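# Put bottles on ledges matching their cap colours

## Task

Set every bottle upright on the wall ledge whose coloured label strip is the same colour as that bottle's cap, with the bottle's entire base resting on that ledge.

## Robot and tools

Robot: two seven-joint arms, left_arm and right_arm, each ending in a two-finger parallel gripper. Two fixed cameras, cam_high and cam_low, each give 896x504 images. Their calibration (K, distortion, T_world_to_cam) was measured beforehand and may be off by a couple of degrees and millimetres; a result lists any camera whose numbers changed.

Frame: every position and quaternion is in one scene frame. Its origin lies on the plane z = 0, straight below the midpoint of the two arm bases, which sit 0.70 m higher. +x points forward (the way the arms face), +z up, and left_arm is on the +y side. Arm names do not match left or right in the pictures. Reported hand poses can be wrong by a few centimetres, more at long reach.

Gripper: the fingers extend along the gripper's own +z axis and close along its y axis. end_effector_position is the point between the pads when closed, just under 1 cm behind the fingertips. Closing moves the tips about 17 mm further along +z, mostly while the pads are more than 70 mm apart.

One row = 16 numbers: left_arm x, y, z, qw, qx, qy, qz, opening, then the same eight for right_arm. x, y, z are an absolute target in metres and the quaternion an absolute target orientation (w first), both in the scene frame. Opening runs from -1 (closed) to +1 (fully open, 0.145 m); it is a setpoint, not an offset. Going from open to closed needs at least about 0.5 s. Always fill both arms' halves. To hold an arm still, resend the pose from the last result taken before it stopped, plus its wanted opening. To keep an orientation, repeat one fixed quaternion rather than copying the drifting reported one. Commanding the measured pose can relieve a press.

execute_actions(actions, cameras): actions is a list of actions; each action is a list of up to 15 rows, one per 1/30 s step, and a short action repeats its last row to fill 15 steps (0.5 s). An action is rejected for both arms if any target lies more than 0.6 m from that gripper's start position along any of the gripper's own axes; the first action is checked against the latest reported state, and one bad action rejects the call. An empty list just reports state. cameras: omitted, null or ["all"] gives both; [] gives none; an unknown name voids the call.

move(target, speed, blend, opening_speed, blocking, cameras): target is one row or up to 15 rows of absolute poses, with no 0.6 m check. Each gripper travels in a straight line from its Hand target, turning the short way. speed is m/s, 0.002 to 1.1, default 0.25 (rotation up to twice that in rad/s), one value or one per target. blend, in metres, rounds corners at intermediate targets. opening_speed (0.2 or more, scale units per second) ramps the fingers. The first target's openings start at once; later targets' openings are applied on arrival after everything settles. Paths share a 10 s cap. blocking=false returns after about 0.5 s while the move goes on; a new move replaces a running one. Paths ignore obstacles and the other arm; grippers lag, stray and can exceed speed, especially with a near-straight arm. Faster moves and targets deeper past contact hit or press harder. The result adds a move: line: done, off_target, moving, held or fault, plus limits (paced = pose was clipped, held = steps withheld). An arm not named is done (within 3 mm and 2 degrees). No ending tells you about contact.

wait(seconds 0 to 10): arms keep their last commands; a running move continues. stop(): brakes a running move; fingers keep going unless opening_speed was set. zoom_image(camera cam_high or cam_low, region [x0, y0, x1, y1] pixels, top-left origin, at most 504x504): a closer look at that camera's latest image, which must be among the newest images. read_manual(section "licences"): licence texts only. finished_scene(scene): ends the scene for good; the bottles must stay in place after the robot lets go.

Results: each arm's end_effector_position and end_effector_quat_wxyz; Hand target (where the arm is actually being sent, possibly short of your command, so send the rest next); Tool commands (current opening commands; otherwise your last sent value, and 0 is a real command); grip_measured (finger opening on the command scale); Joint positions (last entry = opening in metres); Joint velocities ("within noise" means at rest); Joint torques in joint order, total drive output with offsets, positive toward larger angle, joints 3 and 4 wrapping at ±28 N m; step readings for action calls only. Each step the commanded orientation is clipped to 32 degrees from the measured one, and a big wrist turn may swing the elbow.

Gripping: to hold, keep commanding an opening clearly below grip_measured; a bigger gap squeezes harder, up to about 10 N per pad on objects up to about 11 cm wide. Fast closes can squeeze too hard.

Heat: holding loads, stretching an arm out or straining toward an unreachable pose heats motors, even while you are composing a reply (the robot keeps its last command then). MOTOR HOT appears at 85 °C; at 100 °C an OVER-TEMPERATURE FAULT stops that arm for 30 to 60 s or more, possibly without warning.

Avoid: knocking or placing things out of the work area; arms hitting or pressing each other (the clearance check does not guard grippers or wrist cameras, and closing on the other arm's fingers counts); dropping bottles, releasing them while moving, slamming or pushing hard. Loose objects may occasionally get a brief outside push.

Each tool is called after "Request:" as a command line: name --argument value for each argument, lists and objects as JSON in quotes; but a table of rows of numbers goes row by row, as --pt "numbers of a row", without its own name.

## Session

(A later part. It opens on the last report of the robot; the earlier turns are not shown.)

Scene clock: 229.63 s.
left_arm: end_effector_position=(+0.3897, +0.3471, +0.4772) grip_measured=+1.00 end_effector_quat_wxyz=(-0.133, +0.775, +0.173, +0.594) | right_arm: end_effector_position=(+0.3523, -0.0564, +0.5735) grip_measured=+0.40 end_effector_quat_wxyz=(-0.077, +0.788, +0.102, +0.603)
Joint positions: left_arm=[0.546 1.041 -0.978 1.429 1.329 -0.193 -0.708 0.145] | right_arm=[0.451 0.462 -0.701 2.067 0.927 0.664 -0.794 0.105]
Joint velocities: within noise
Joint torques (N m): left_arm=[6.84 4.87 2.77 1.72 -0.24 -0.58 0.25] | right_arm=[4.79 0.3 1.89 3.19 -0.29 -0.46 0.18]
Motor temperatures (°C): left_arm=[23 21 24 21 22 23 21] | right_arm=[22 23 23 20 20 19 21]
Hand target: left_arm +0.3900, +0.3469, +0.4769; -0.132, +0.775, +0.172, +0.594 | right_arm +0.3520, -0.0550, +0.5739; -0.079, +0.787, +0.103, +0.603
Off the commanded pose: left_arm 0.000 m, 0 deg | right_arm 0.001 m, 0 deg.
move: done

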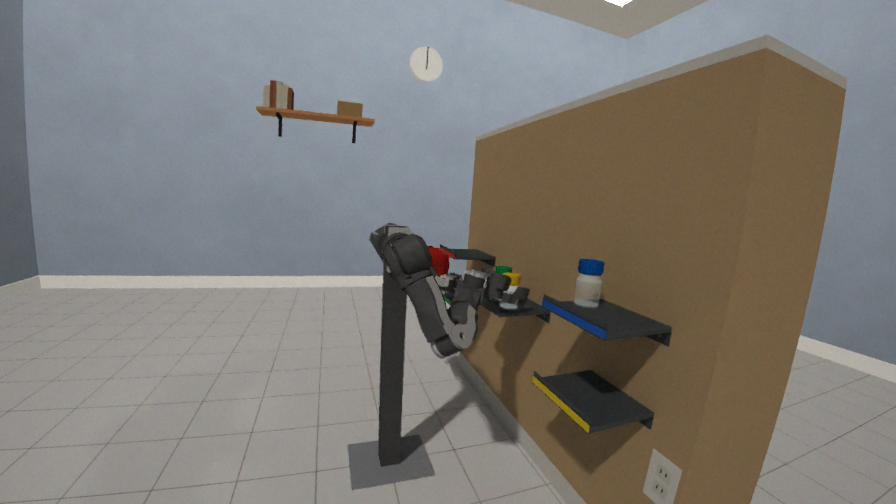

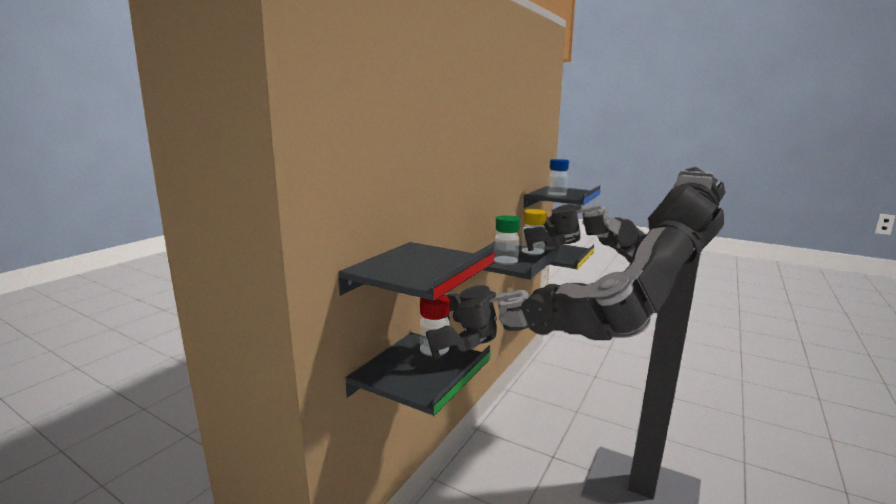

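Request:
move --pt "0.39 0.347 0.477 -0.1317 0.7746 0.1717 0.5944 -0.5 0.352 -0.055 0.574 -0.0795 0.7866 0.1035 0.6036 -0.5" --pt "0.39 0.347 0.507 -0.1317 0.7746 0.1717 0.5944 -0.5 0.352 -0.055 0.608 -0.0795 0.7866 0.1035 0.6036 -0.5" --speed '[0.1,0.1]' --opening_speed 1.5

Request:
move --pt "0.263 0.288 0.515 -0.1317 0.7746 0.1717 0.5944 -0.5 0.25 -0.082 0.615 -0.0795 0.7866 0.1035 0.6036 -0.5" --pt "0.263 0.285 0.72 -0.1317 0.7746 0.1717 0.5944 -0.5 0.25 -0.28 0.53 0.1317 0.7746 -0.1717 0.5944 -0.5" --pt "0.34 0.322 0.725 -0.1317 0.7746 0.1717 0.5944 -0.5 0.33 -0.322 0.52 0.1317 0.7746 -0.1717 0.5944 -0.5" --pt "0.39 0.357 0.69 -0.1317 0.7746 0.1717 0.5944 -0.5 0.39 -0.352 0.497 0.1317 0.7746 -0.1717 0.5944 -0.5" --speed '[0.2,0.2,0.2,0.12]' --blend '[0.02,0.02,0.02,0]'

Request:
zoom_image --camera "cam_high" --region '[430, 220, 690, 430]'

Request:
zoom_image --camera "cam_low" --region '[340, 150, 620, 390]'

Scene clock: 255.53 s.
left_arm: end_effector_position=(+0.3898, +0.3459, +0.5047) grip_measured=-0.24 end_effector_quat_wxyz=(-0.130, +0.777, +0.170, +0.592) | right_arm: end_effector_position=(+0.3522, -0.0547, +0.6082) grip_measured=-0.28 end_effector_quat_wxyz=(-0.082, +0.787, +0.103, +0.603)
Joint positions: left_arm=[0.589 1.111 -0.964 1.528 1.376 -0.121 -0.74 0.057] | right_arm=[0.555 0.432 -0.658 2.119 1.081 0.785 -0.903 0.055]
Joint velocities: within noise
Joint torques (N m): left_arm=[7.24 5.39 3.38 2.44 -0.31 -0.6 -0.03] | right_arm=[4.89 0.2 1.81 2.82 -0.3 -0.23 -0.15]
Motor temperatures (°C): left_arm=[24 22 24 21 22 24 21] | right_arm=[23 23 22 20 20 20 21]
Hand target: left_arm +0.3900, +0.3470, +0.5069; -0.132, +0.775, +0.172, +0.594 | right_arm +0.3520, -0.0550, +0.6081; -0.080, +0.786, +0.104, +0.604
Off the commanded pose: left_arm 0.003 m, 1 deg | right_arm 0.000 m, 0 deg.
joint sent to its limit (right arm) — joint 6 (wrist pitch), upper limit. The joint targets still meet the commanded pose.
move: done

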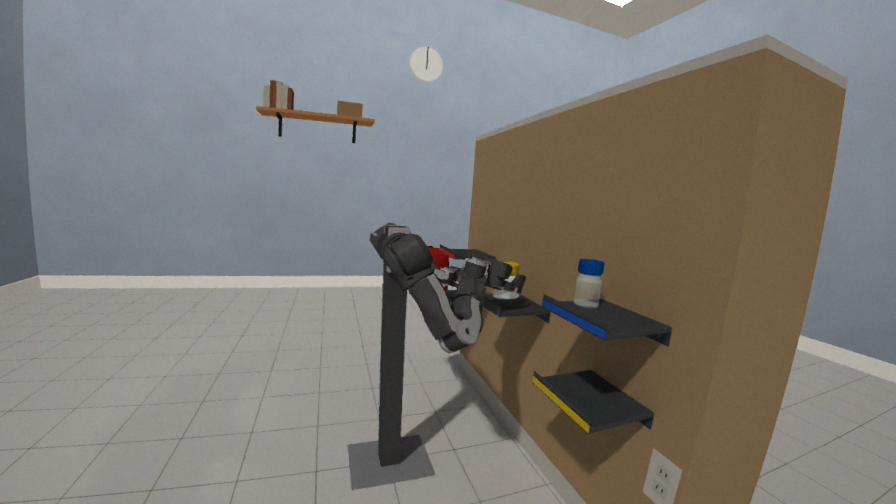

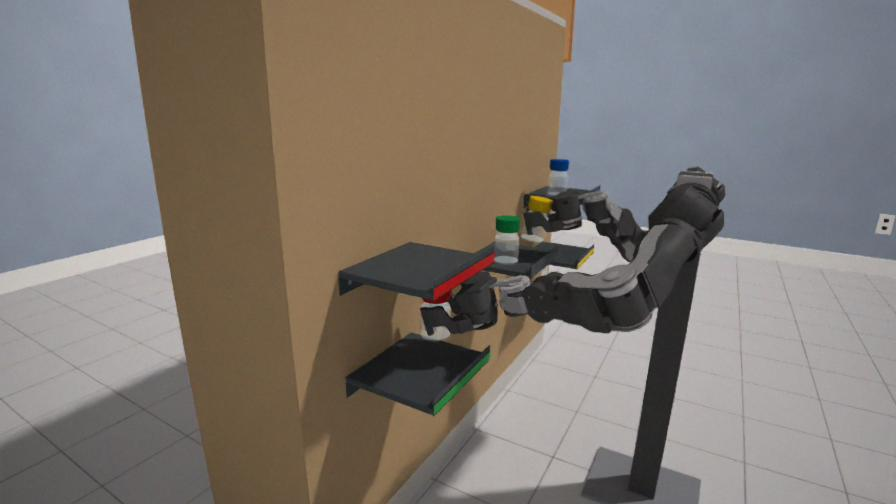

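Scene clock: 259.47 s.
left_arm: end_effector_position=(+0.3891, +0.3585, +0.6880) grip_measured=-0.32 end_effector_quat_wxyz=(-0.135, +0.777, +0.172, +0.590) | right_arm: end_effector_position=(+0.3890, -0.3538, +0.4959) grip_measured=-0.30 end_effector_quat_wxyz=(+0.133, +0.775, -0.176, +0.592)
Joint positions: left_arm=[0.74 1.063 -0.265 1.716 1.471 0.749 -0.892 0.051] | right_arm=[0.308 0.947 -0.509 1.482 1.151 0.048 -0.652 0.053]
Joint velocities: within noise
Joint torques (N m): left_arm=[7.95 3.78 2.65 2.35 -0.33 -0.67 0.24] | right_arm=[5.16 5.47 3.21 2.73 -0.46 -0.42 0.17]
Motor temperatures (°C): left_arm=[24 22 24 21 22 24 21] | right_arm=[23 23 22 20 20 20 21]
Hand target: left_arm +0.3900, +0.3570, +0.6900; -0.132, +0.775, +0.172, +0.594 | right_arm +0.3900, -0.3521, +0.4970; +0.132, +0.774, -0.172, +0.594
Off the commanded pose: left_arm 0.003 m, 1 deg | right_arm 0.002 m, 1 deg.
move: done

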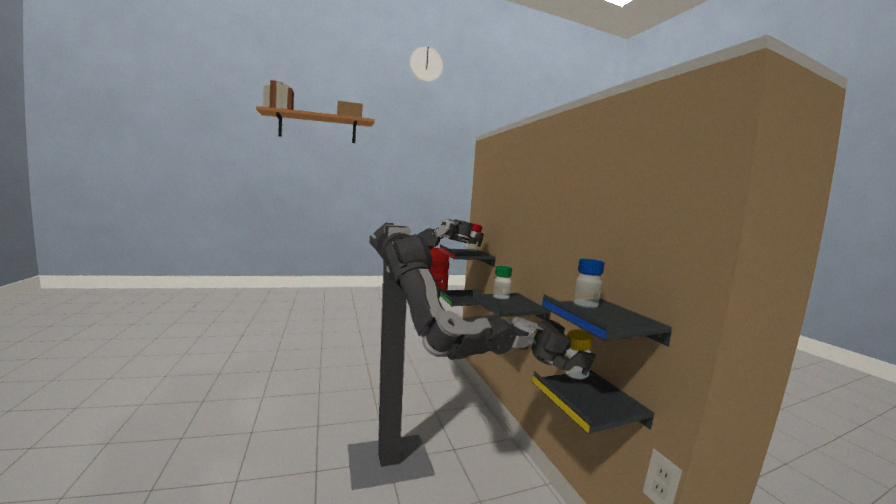

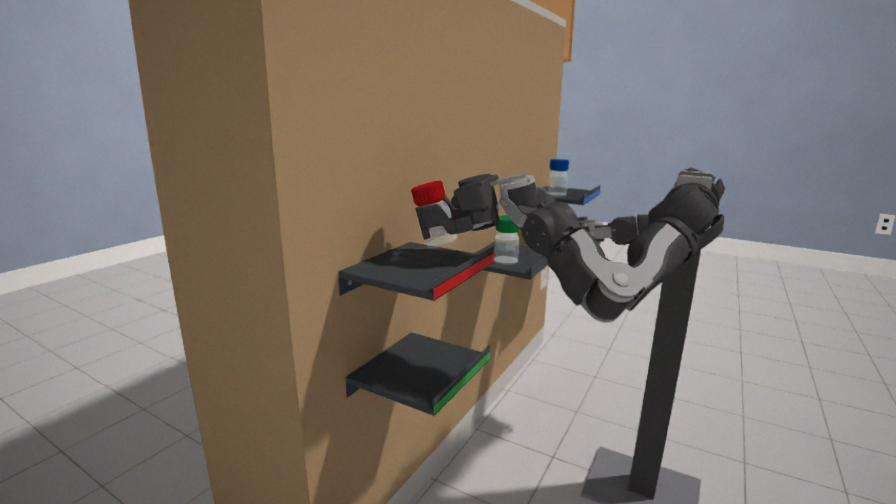

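Scaled by 1.938 from the camera's 896x504 image, which has a finer 1280x720 frame.

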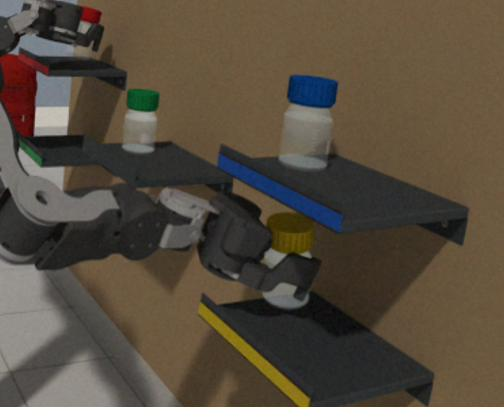

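Scaled by 1.800 from the camera's 896x504 image, which has a finer 1280x720 frame.

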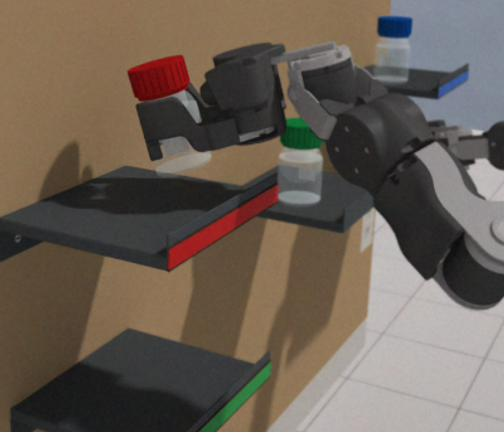

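Request:
move --pt "0.385 0.357 0.70 -0.1476 0.7141 0.1583 0.6658 -0.55 0.39 -0.352 0.487 0.1317 0.7746 -0.1717 0.5944 -0.5" --pt "0.385 0.357 0.685 -0.1476 0.7141 0.1583 0.6658 -0.55 0.39 -0.352 0.473 0.1317 0.7746 -0.1717 0.5944 -0.5" --speed '[0.15,0.03]'

Request:
zoom_image --camera "cam_high" --region '[430, 220, 690, 430]'

Request:
zoom_image --camera "cam_low" --region '[340, 150, 620, 390]'

Scene clock: 279.63 s.
left_arm: end_effector_position=(+0.3853, +0.3571, +0.6817) grip_measured=-0.32 end_effector_quat_wxyz=(-0.148, +0.718, +0.160, +0.661) | right_arm: end_effector_position=(+0.3910, -0.3540, +0.4781) grip_measured=-0.27 end_effector_quat_wxyz=(+0.135, +0.770, -0.172, +0.599)
Joint positions: left_arm=[0.526 1.115 -0.235 1.786 1.296 0.453 -0.786 0.051] | right_arm=[0.295 0.886 -0.511 1.401 1.081 -0.007 -0.605 0.055]
Joint velocities: within noise
Joint torques (N m): left_arm=[6.47 6.08 3.59 2.73 -0.38 -0.76 0.23] | right_arm=[3.65 4.34 2.81 1.99 -0.09 -0.34 0.17]
Motor temperatures (°C): left_arm=[25 22 25 21 22 24 21] | right_arm=[23 23 23 20 20 20 21]
Hand target: left_arm +0.3850, +0.3570, +0.6851; -0.148, +0.714, +0.158, +0.666 | right_arm +0.3899, -0.3520, +0.4730; +0.132, +0.775, -0.172, +0.594
Off the commanded pose: left_arm 0.003 m, 1 deg | right_arm 0.006 m, 1 deg.
move: off_target (right_arm)

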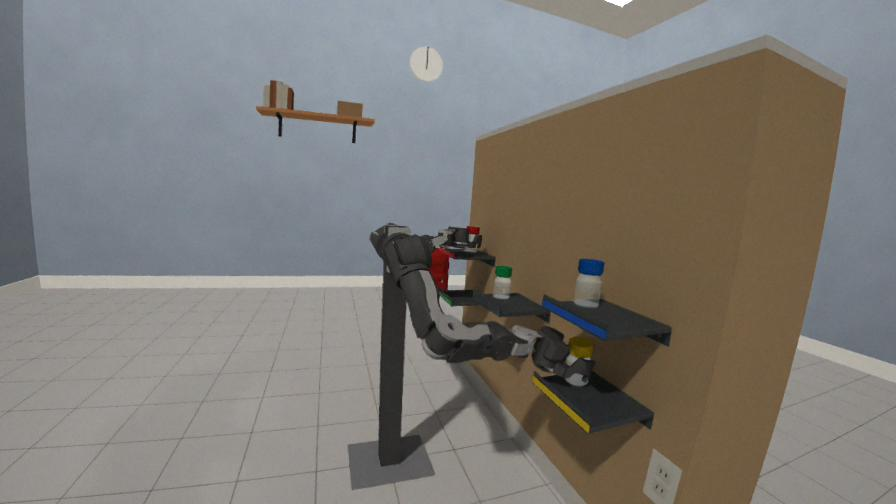

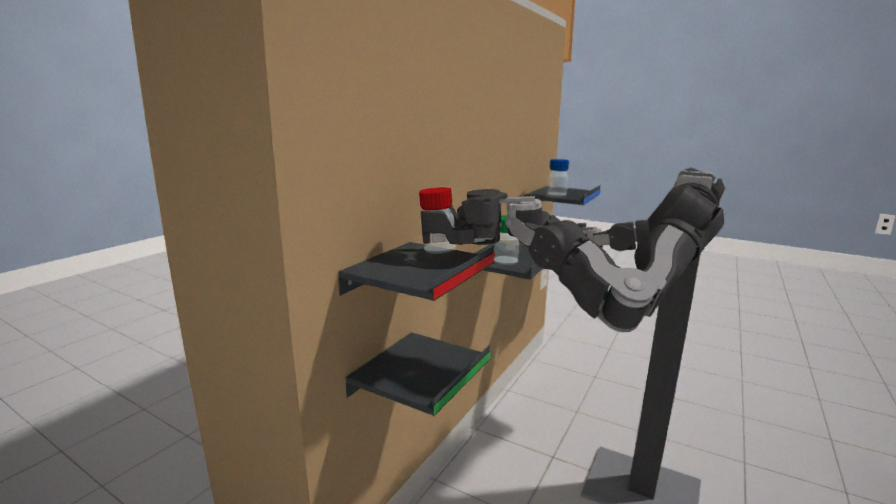

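Scaled by 1.938 from the camera's 896x504 image, which has a finer 1280x720 frame.

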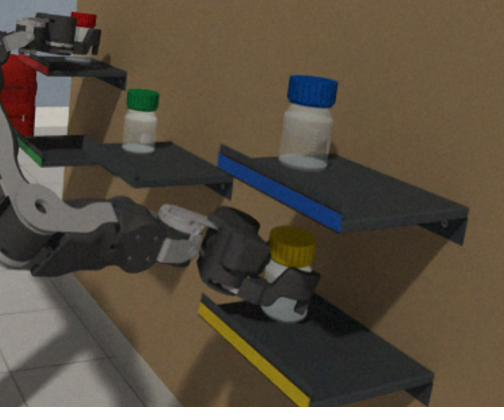

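Scaled by 1.800 from the camera's 896x504 image, which has a finer 1280x720 frame.

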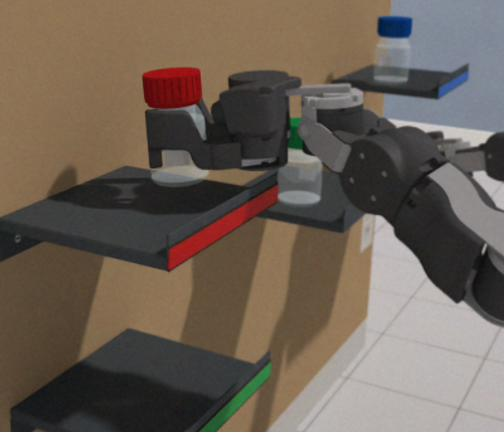

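Request:
move --target '[0.385,0.357,0.666,-0.1476,0.7141,0.1583,0.6658,-0.55,0.391,-0.354,0.478,0.1317,0.7746,-0.1717,0.5944,0.4]' --speed 0.025 --opening_speed 0.8

Request:
zoom_image --camera "cam_low" --region '[340, 150, 620, 390]'

Scene clock: 290.80 s.
left_arm: end_effector_position=(+0.3846, +0.3578, +0.6725) grip_measured=-0.32 end_effector_quat_wxyz=(-0.149, +0.706, +0.161, +0.673) | right_arm: end_effector_position=(+0.3905, -0.3547, +0.4773) grip_measured=+0.40 end_effector_quat_wxyz=(+0.133, +0.774, -0.173, +0.595)
Joint positions: left_arm=[0.461 1.118 -0.235 1.788 1.255 0.361 -0.77 0.051] | right_arm=[0.295 0.892 -0.511 1.403 1.093 0.003 -0.603 0.105]
Joint velocities: within noise
Joint torques (N m): left_arm=[4.47 5.6 2.21 1.68 -0.01 -0.3 0.2] | right_arm=[4.97 6.05 3.67 2.93 -0.17 -0.26 0.16]
Motor temperatures (°C): left_arm=[25 23 25 21 22 24 21] | right_arm=[23 23 23 20 20 20 21]
Hand target: left_arm +0.3849, +0.3570, +0.6660; -0.148, +0.714, +0.158, +0.666 | right_arm +0.3910, -0.3540, +0.4780; +0.132, +0.775, -0.172, +0.594
Off the commanded pose: left_arm 0.007 m, 1 deg | right_arm 0.001 m, 0 deg.
move: off_target (left_arm)

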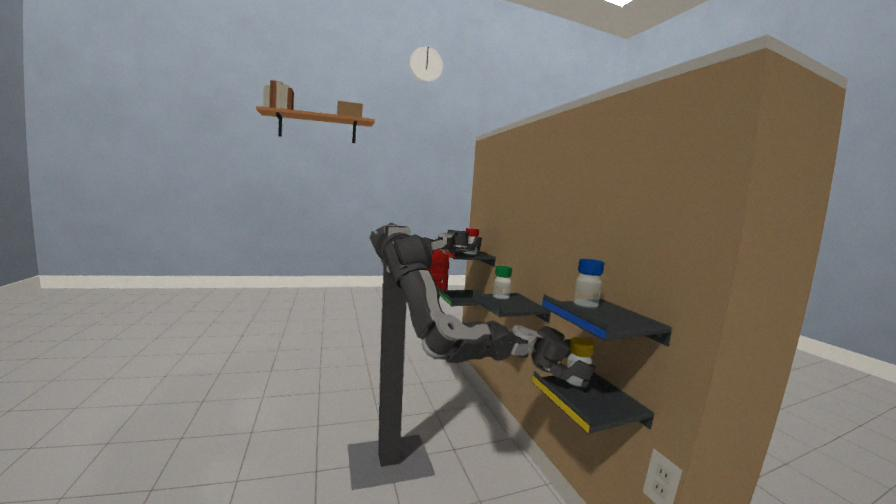

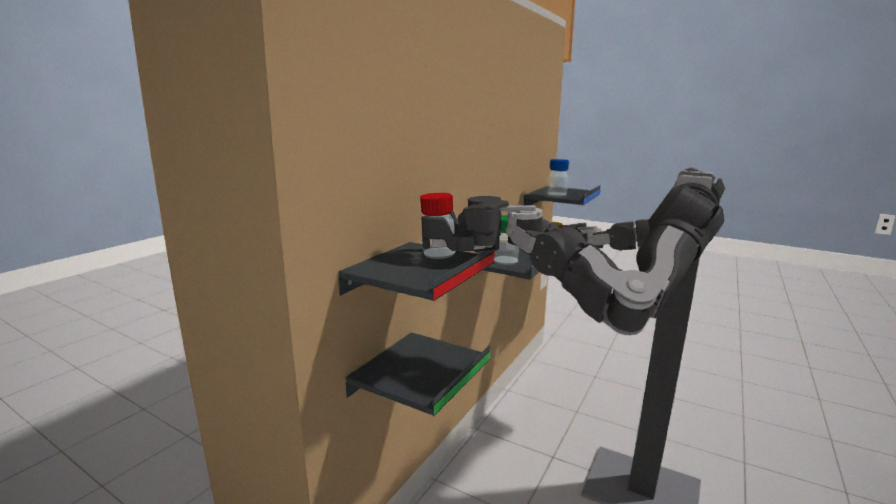

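Scaled by 1.800 from the camera's 896x504 image, which has a finer 1280x720 frame.

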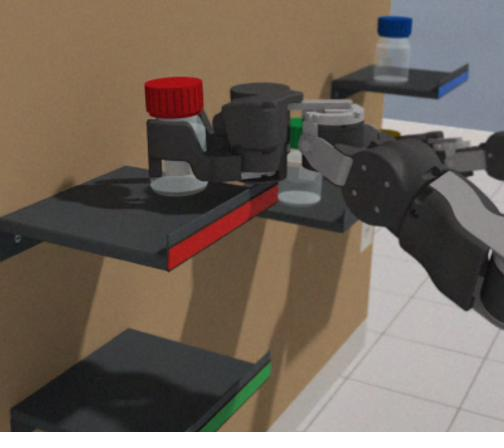

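Request:
move --pt "0.385 0.357 0.673 -0.1476 0.7141 0.1583 0.6658 0.4 0.391 -0.354 0.478 0.1317 0.7746 -0.1717 0.5944 0.4" --pt "0.34 0.336 0.682 -0.1476 0.7141 0.1583 0.6658 0.4 0.345 -0.3325 0.487 0.1317 0.7746 -0.1717 0.5944 0.4" --pt "0.265 0.301 0.70 -0.1476 0.7141 0.1583 0.6658 0.4 0.26 -0.293 0.495 0.1317 0.7746 -0.1717 0.5944 0.4" --speed '[0.05,0.1,0.2]' --opening_speed 0.7

Request:
zoom_image --camera "cam_high" --region '[430, 220, 690, 430]'

Request:
zoom_image --camera "cam_low" --region '[340, 150, 620, 390]'

Scene clock: 304.87 s.
left_arm: end_effector_position=(+0.2724, +0.3052, +0.7016) grip_measured=+0.40 end_effector_quat_wxyz=(-0.140, +0.718, +0.150, +0.665) | right_arm: end_effector_position=(+0.2600, -0.2914, +0.4941) grip_measured=+0.40 end_effector_quat_wxyz=(+0.129, +0.777, -0.169, +0.593)
Joint positions: left_arm=[-0.233 1.099 0.603 2.432 1.58 0.599 -1.1 0.105] | right_arm=[-0.454 1.131 -0.291 2.133 1.015 -0.227 -1.034 0.105]
Joint velocities: within noise
Joint torques (N m): left_arm=[2.2 4.1 2.29 0.87 -0.21 -0.26 0.23] | right_arm=[1.33 4.42 3.51 2.56 -0.47 -0.32 -0.14]
Motor temperatures (°C): left_arm=[24 23 25 21 22 24 21] | right_arm=[23 24 23 20 20 20 21]
Hand target: left_arm +0.2725, +0.3049, +0.7002; -0.138, +0.720, +0.150, +0.663 | right_arm +0.2600, -0.2930, +0.4950; +0.132, +0.775, -0.172, +0.594
Off the commanded pose: left_arm 0.009 m, 1 deg | right_arm 0.002 m, 0 deg.
joint read past its limit (left arm) — joint 4 (elbow), upper limit, where the elbow is as bent as it goes.
joint sent to its limit (left arm) — joint 4 (elbow), upper limit, where the elbow is as bent as it goes. The joint targets are off in position, not in orientation.
move: off_target (left_arm)

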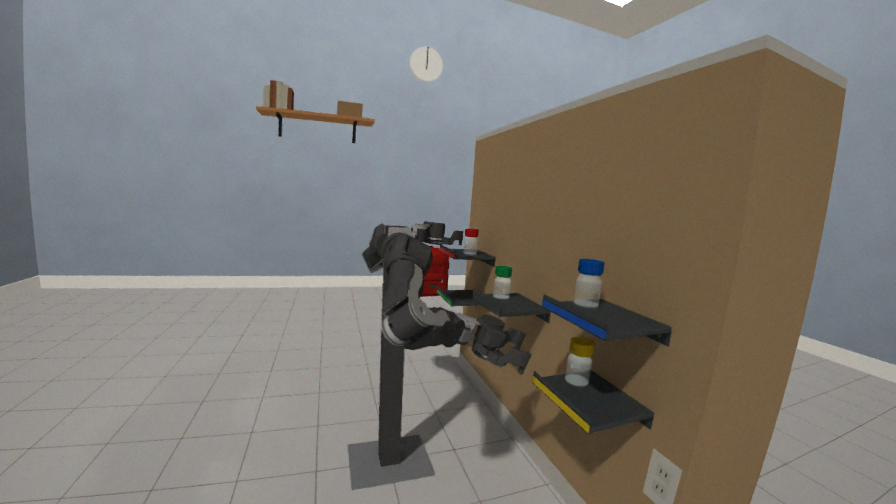

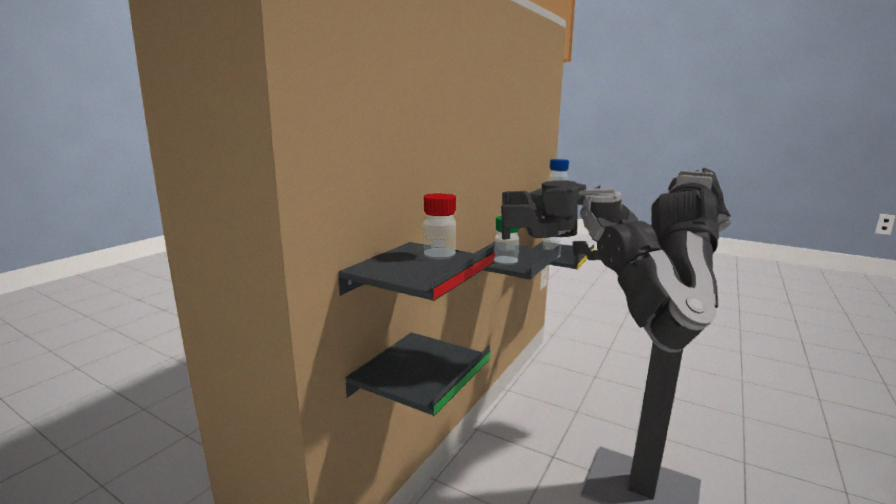

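Scaled by 1.938 from the camera's 896x504 image, which has a finer 1280x720 frame.

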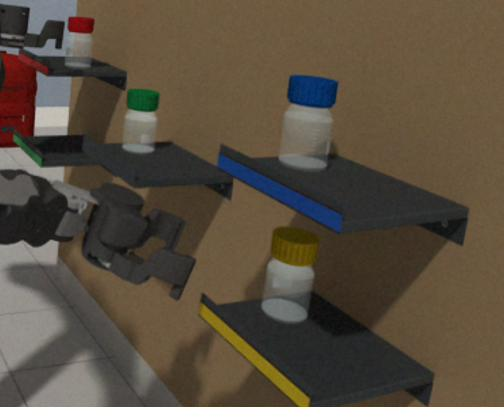

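Scaled by 1.800 from the camera's 896x504 image, which has a finer 1280x720 frame.

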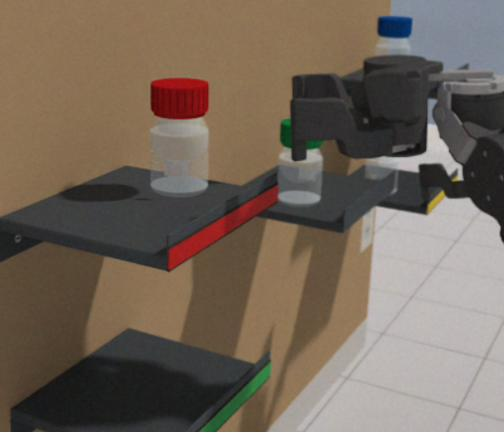

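Request:
move --pt "0.26 0.2 0.66 0 0.7934 0 0.6088 1 0.26 -0.293 0.495 0.1317 0.7746 -0.1717 0.5944 0.4" --pt "0.264 0.08 0.60 0.0795 0.7866 -0.1035 0.6036 1 0.26 -0.293 0.495 0.1317 0.7746 -0.1717 0.5944 0.4" --pt "0.38 0.049 0.59 0.0795 0.7866 -0.1035 0.6036 1 0.26 -0.293 0.495 0.1317 0.7746 -0.1717 0.5944 0.4" --pt "0.38 0.049 0.574 0.0795 0.7866 -0.1035 0.6036 1 0.26 -0.293 0.495 0.1317 0.7746 -0.1717 0.5944 0.4" --speed '[0.25,0.25,0.15,0.1]' --blend '[0.04,0.02,0,0]'

Request:
zoom_image --camera "cam_low" --region '[340, 150, 620, 390]'

Request:
zoom_image --camera "cam_high" --region '[400, 200, 560, 330]'

Scene clock: 336.90 s.
left_arm: end_effector_position=(+0.3800, +0.0500, +0.5745) grip_measured=+1.00 end_effector_quat_wxyz=(+0.078, +0.787, -0.102, +0.604) | right_arm: end_effector_position=(+0.2600, -0.2914, +0.4941) grip_measured=+0.40 end_effector_quat_wxyz=(+0.129, +0.777, -0.169, +0.593)
Joint positions: left_arm=[0.56 0.427 -0.734 1.923 0.938 0.63 -0.747 0.145] | right_arm=[-0.454 1.131 -0.291 2.133 1.015 -0.227 -1.034 0.105]
Joint velocities: within noise
Joint torques (N m): left_arm=[7.48 0.15 1.4 3.48 -0.19 -0.55 0.23] | right_arm=[1.31 4.52 3.55 2.59 -0.45 -0.32 -0.13]
Motor temperatures (°C): left_arm=[23 23 25 21 22 24 21] | right_arm=[22 24 23 20 20 20 21]
Hand target: left_arm +0.3800, +0.0490, +0.5740; +0.080, +0.787, -0.103, +0.604 | right_arm +0.2600, -0.2929, +0.4950; +0.132, +0.775, -0.172, +0.594
Off the commanded pose: left_arm 0.001 m, 0 deg | right_arm 0.002 m, 0 deg.
move: done

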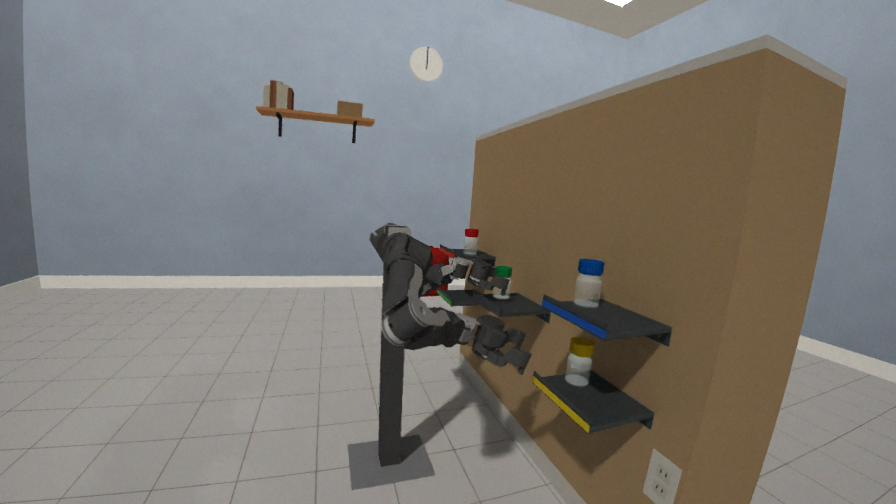

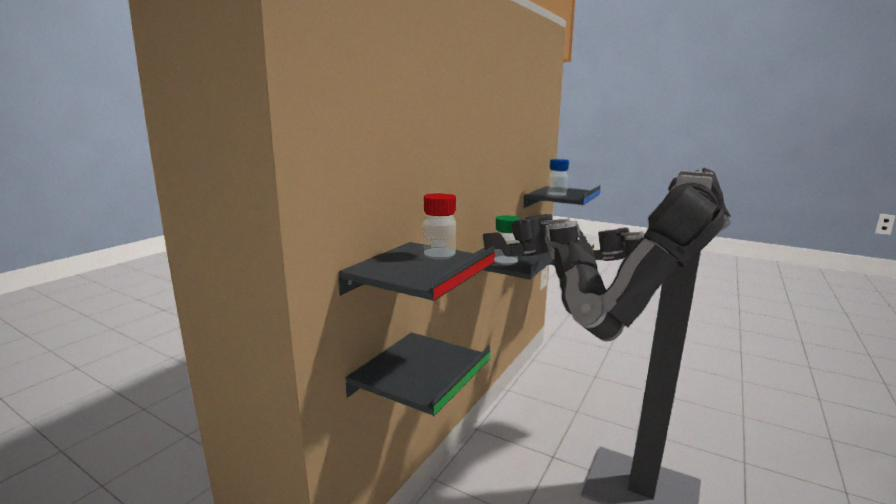

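Scaled by 1.800 from the camera's 896x504 image, which has a finer 1280x720 frame.

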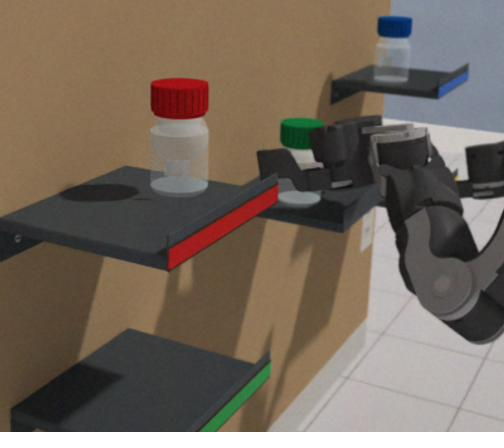

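Scaled by 3.150 from the camera's 896x504 image, which has a finer 1280x720 frame.

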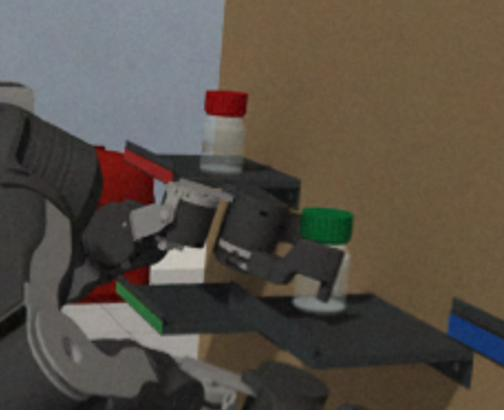

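Request:
move --pt "0.38 0.049 0.574 0.0795 0.7866 -0.1035 0.6036 -0.55 0.26 -0.293 0.495 0.1317 0.7746 -0.1717 0.5944 0.4" --pt "0.38 0.049 0.612 0.0795 0.7866 -0.1035 0.6036 -0.55 0.26 -0.293 0.495 0.1317 0.7746 -0.1717 0.5944 0.4" --pt "0.25 0.082 0.62 0.0795 0.7866 -0.1035 0.6036 -0.55 0.26 -0.293 0.495 0.1317 0.7746 -0.1717 0.5944 0.4" --pt "0.25 0.28 0.53 -0.1317 0.7746 0.1717 0.5944 -0.55 0.26 -0.293 0.495 0.1317 0.7746 -0.1717 0.5944 0.4" --pt "0.33 0.322 0.52 -0.1317 0.7746 0.1717 0.5944 -0.55 0.26 -0.293 0.495 0.1317 0.7746 -0.1717 0.5944 0.4" --pt "0.39 0.352 0.495 -0.1317 0.7746 0.1717 0.5944 -0.55 0.26 -0.293 0.495 0.1317 0.7746 -0.1717 0.5944 0.4" --speed '[0.1,0.1,0.18,0.18,0.18,0.12]' --blend '[0,0.01,0.02,0.02,0.02,0]' --opening_speed 1.5

Request:
zoom_image --camera "cam_low" --region '[340, 190, 600, 420]'

Scene clock: 358.80 s.
left_arm: end_effector_position=(+0.3891, +0.3532, +0.4945) grip_measured=-0.24 end_effector_quat_wxyz=(-0.133, +0.776, +0.174, +0.592) | right_arm: end_effector_position=(+0.2600, -0.2914, +0.4941) grip_measured=+0.40 end_effector_quat_wxyz=(+0.129, +0.777, -0.169, +0.593)
Joint positions: left_arm=[0.327 0.963 -0.554 1.478 1.171 0.024 -0.658 0.057] | right_arm=[-0.454 1.131 -0.291 2.133 1.015 -0.227 -1.034 0.105]
Joint velocities: within noise
Joint torques (N m): left_arm=[7.08 5.1 2.44 2.81 -0.36 -0.66 0.24] | right_arm=[1.52 4.42 3.55 2.56 -0.48 -0.32 -0.14]
Motor temperatures (°C): left_arm=[24 22 24 21 22 24 21] | right_arm=[22 24 23 20 21 20 21]
Hand target: left_arm +0.3900, +0.3520, +0.4951; -0.132, +0.775, +0.172, +0.594 | right_arm +0.2600, -0.2929, +0.4950; +0.132, +0.775, -0.172, +0.594
Off the commanded pose: left_arm 0.002 m, 0 deg | right_arm 0.002 m, 0 deg.
move: done

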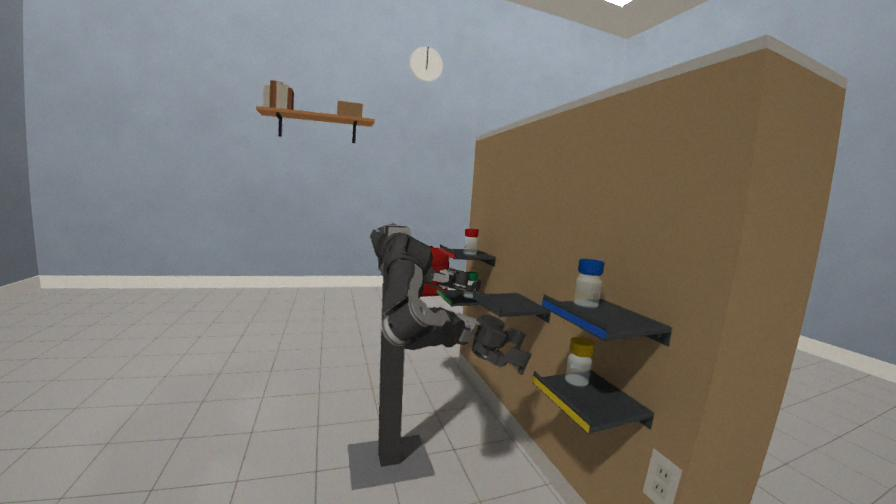

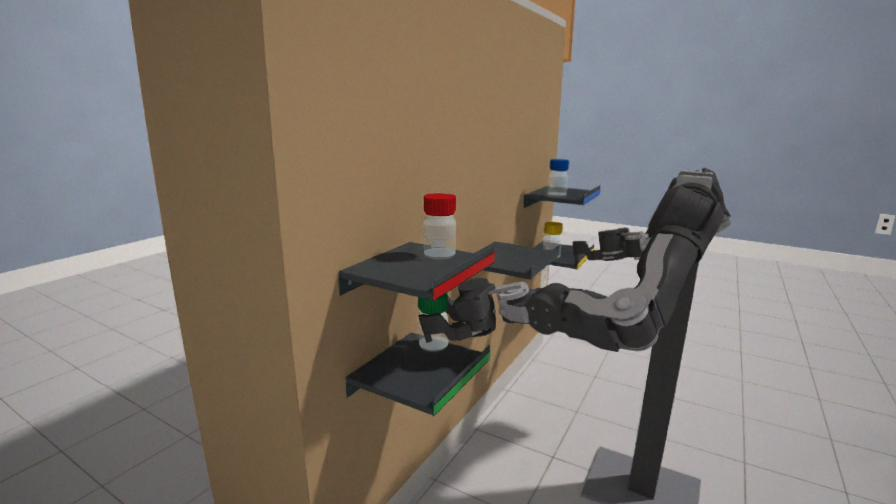

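Scaled by 1.938 from the camera's 896x504 image, which has a finer 1280x720 frame.

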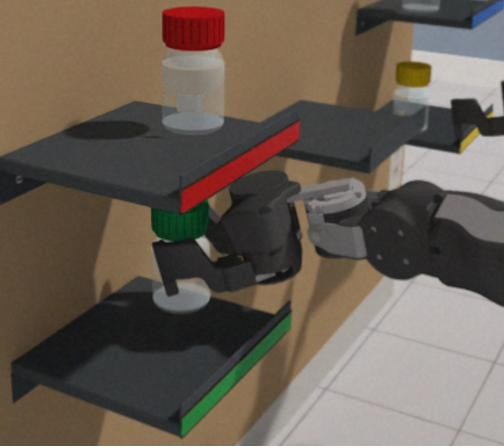

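Request:
move --pt "0.39 0.352 0.484 -0.1317 0.7746 0.1717 0.5944 -0.55 0.26 -0.293 0.495 0.1317 0.7746 -0.1717 0.5944 0.4" --pt "0.39 0.352 0.47 -0.1317 0.7746 0.1717 0.5944 -0.55 0.26 -0.293 0.495 0.1317 0.7746 -0.1717 0.5944 0.4" --speed '[0.08,0.025]' --cameras '["cam_low"]'

Scene clock: 368.23 s.
left_arm: end_effector_position=(+0.3925, +0.3552, +0.4827) grip_measured=-0.24 end_effector_quat_wxyz=(-0.137, +0.762, +0.172, +0.610) | right_arm: end_effector_position=(+0.2600, -0.2914, +0.4941) grip_measured=+0.40 end_effector_quat_wxyz=(+0.129, +0.777, -0.169, +0.593)
Joint positions: left_arm=[0.324 0.913 -0.569 1.397 1.105 -0.058 -0.618 0.057] | right_arm=[-0.454 1.131 -0.291 2.133 1.015 -0.227 -1.034 0.105]
Joint velocities: within noise
Joint torques (N m): left_arm=[4.5 3.49 1.09 1.43 0.25 -0.09 0.3] | right_arm=[1.44 4.71 3.56 2.61 -0.46 -0.32 -0.14]
Motor temperatures (°C): left_arm=[25 23 24 21 22 24 21] | right_arm=[22 24 23 20 21 20 21]
Hand target: left_arm +0.3897, +0.3519, +0.4703; -0.132, +0.774, +0.172, +0.594 | right_arm +0.2600, -0.2929, +0.4950; +0.132, +0.775, -0.172, +0.594
Off the commanded pose: left_arm 0.013 m, 2 deg | right_arm 0.002 m, 0 deg.
move: off_target (left_arm)
Images, in order (width x height): cam_low 896x504.

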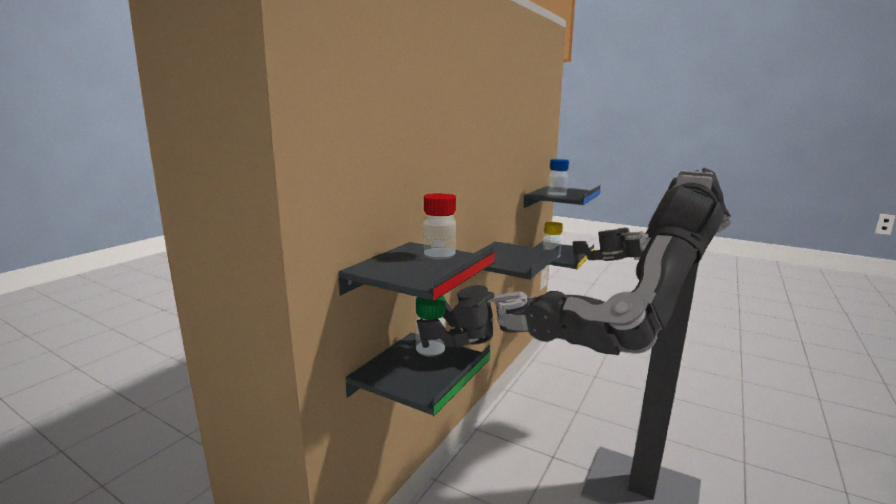

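Request:
move --pt "0.391 0.354 0.483 -0.1317 0.7746 0.1717 0.5944 -0.4 0.26 -0.293 0.495 0.1317 0.7746 -0.1717 0.5944 0.4" --pt "0.391 0.354 0.483 -0.1317 0.7746 0.1717 0.5944 0.4 0.26 -0.293 0.495 0.1317 0.7746 -0.1717 0.5944 0.4" --pt "0.346 0.333 0.491 -0.1317 0.7746 0.1717 0.5944 0.4 0.26 -0.293 0.495 0.1317 0.7746 -0.1717 0.5944 0.4" --pt "0.255 0.29 0.505 -0.1317 0.7746 0.1717 0.5944 0.4 0.26 -0.293 0.495 0.1317 0.7746 -0.1717 0.5944 0.4" --speed '[0.05,0.05,0.1,0.2]' --opening_speed 0.7

Request:
zoom_image --camera "cam_low" --region '[340, 130, 620, 420]'

Request:
zoom_image --camera "cam_high" --region '[420, 210, 690, 430]'

Scene clock: 385.27 s.
left_arm: end_effector_position=(+0.2555, +0.2887, +0.5050) grip_measured=+0.40 end_effector_quat_wxyz=(-0.129, +0.775, +0.170, +0.594) | right_arm: end_effector_position=(+0.2600, -0.2914, +0.4941) grip_measured=+0.40 end_effector_quat_wxyz=(+0.129, +0.777, -0.169, +0.593)
Joint positions: left_arm=[-0.422 1.253 -0.371 2.192 1.061 -0.31 -1.119 0.105] | right_arm=[-0.454 1.131 -0.291 2.133 1.015 -0.227 -1.034 0.105]
Joint velocities: within noise
Joint torques (N m): left_arm=[1.94 4.95 2.14 3.14 -0.37 -0.41 -0.03] | right_arm=[1.36 4.65 3.59 2.65 -0.49 -0.32 -0.13]
Motor temperatures (°C): left_arm=[24 23 24 21 22 24 21] | right_arm=[22 24 23 20 21 20 21]
Hand target: left_arm +0.2550, +0.2900, +0.5049; -0.132, +0.775, +0.172, +0.594 | right_arm +0.2600, -0.2929, +0.4950; +0.132, +0.775, -0.172, +0.594
Off the commanded pose: left_arm 0.001 m, 0 deg | right_arm 0.002 m, 0 deg.
move: done

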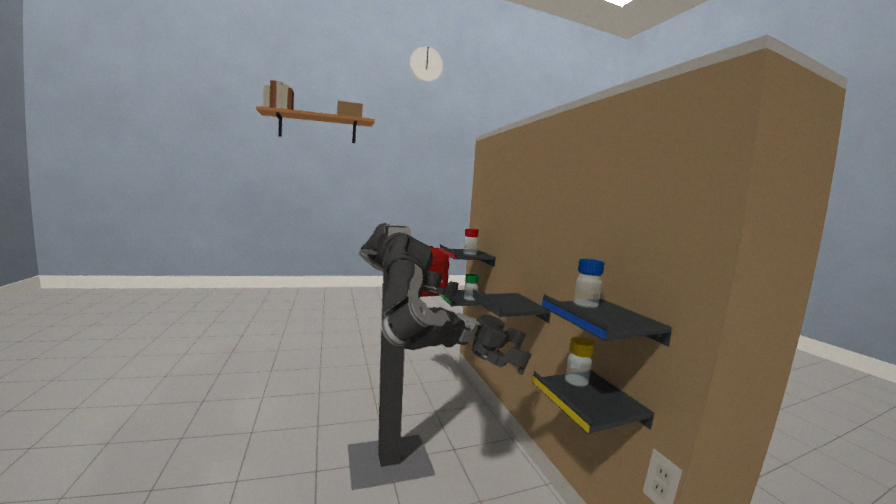

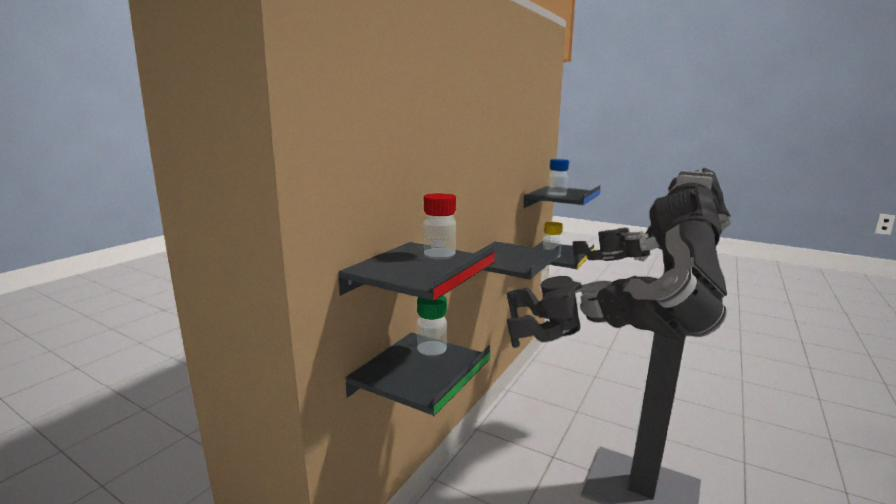

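Scaled by 1.738 from the camera's 896x504 image, which has a finer 1280x720 frame.

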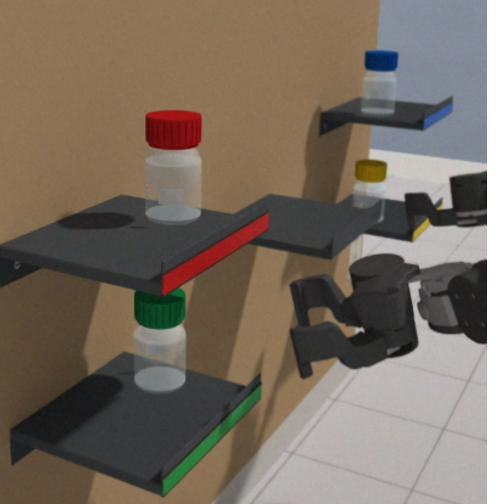

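Scaled by 1.867 from the camera's 896x504 image, which has a finer 1280x720 frame.

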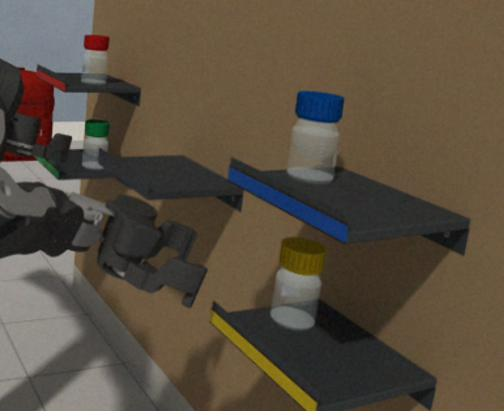

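Request:
finished_scene --scene 2

The scene is finished: the task was done.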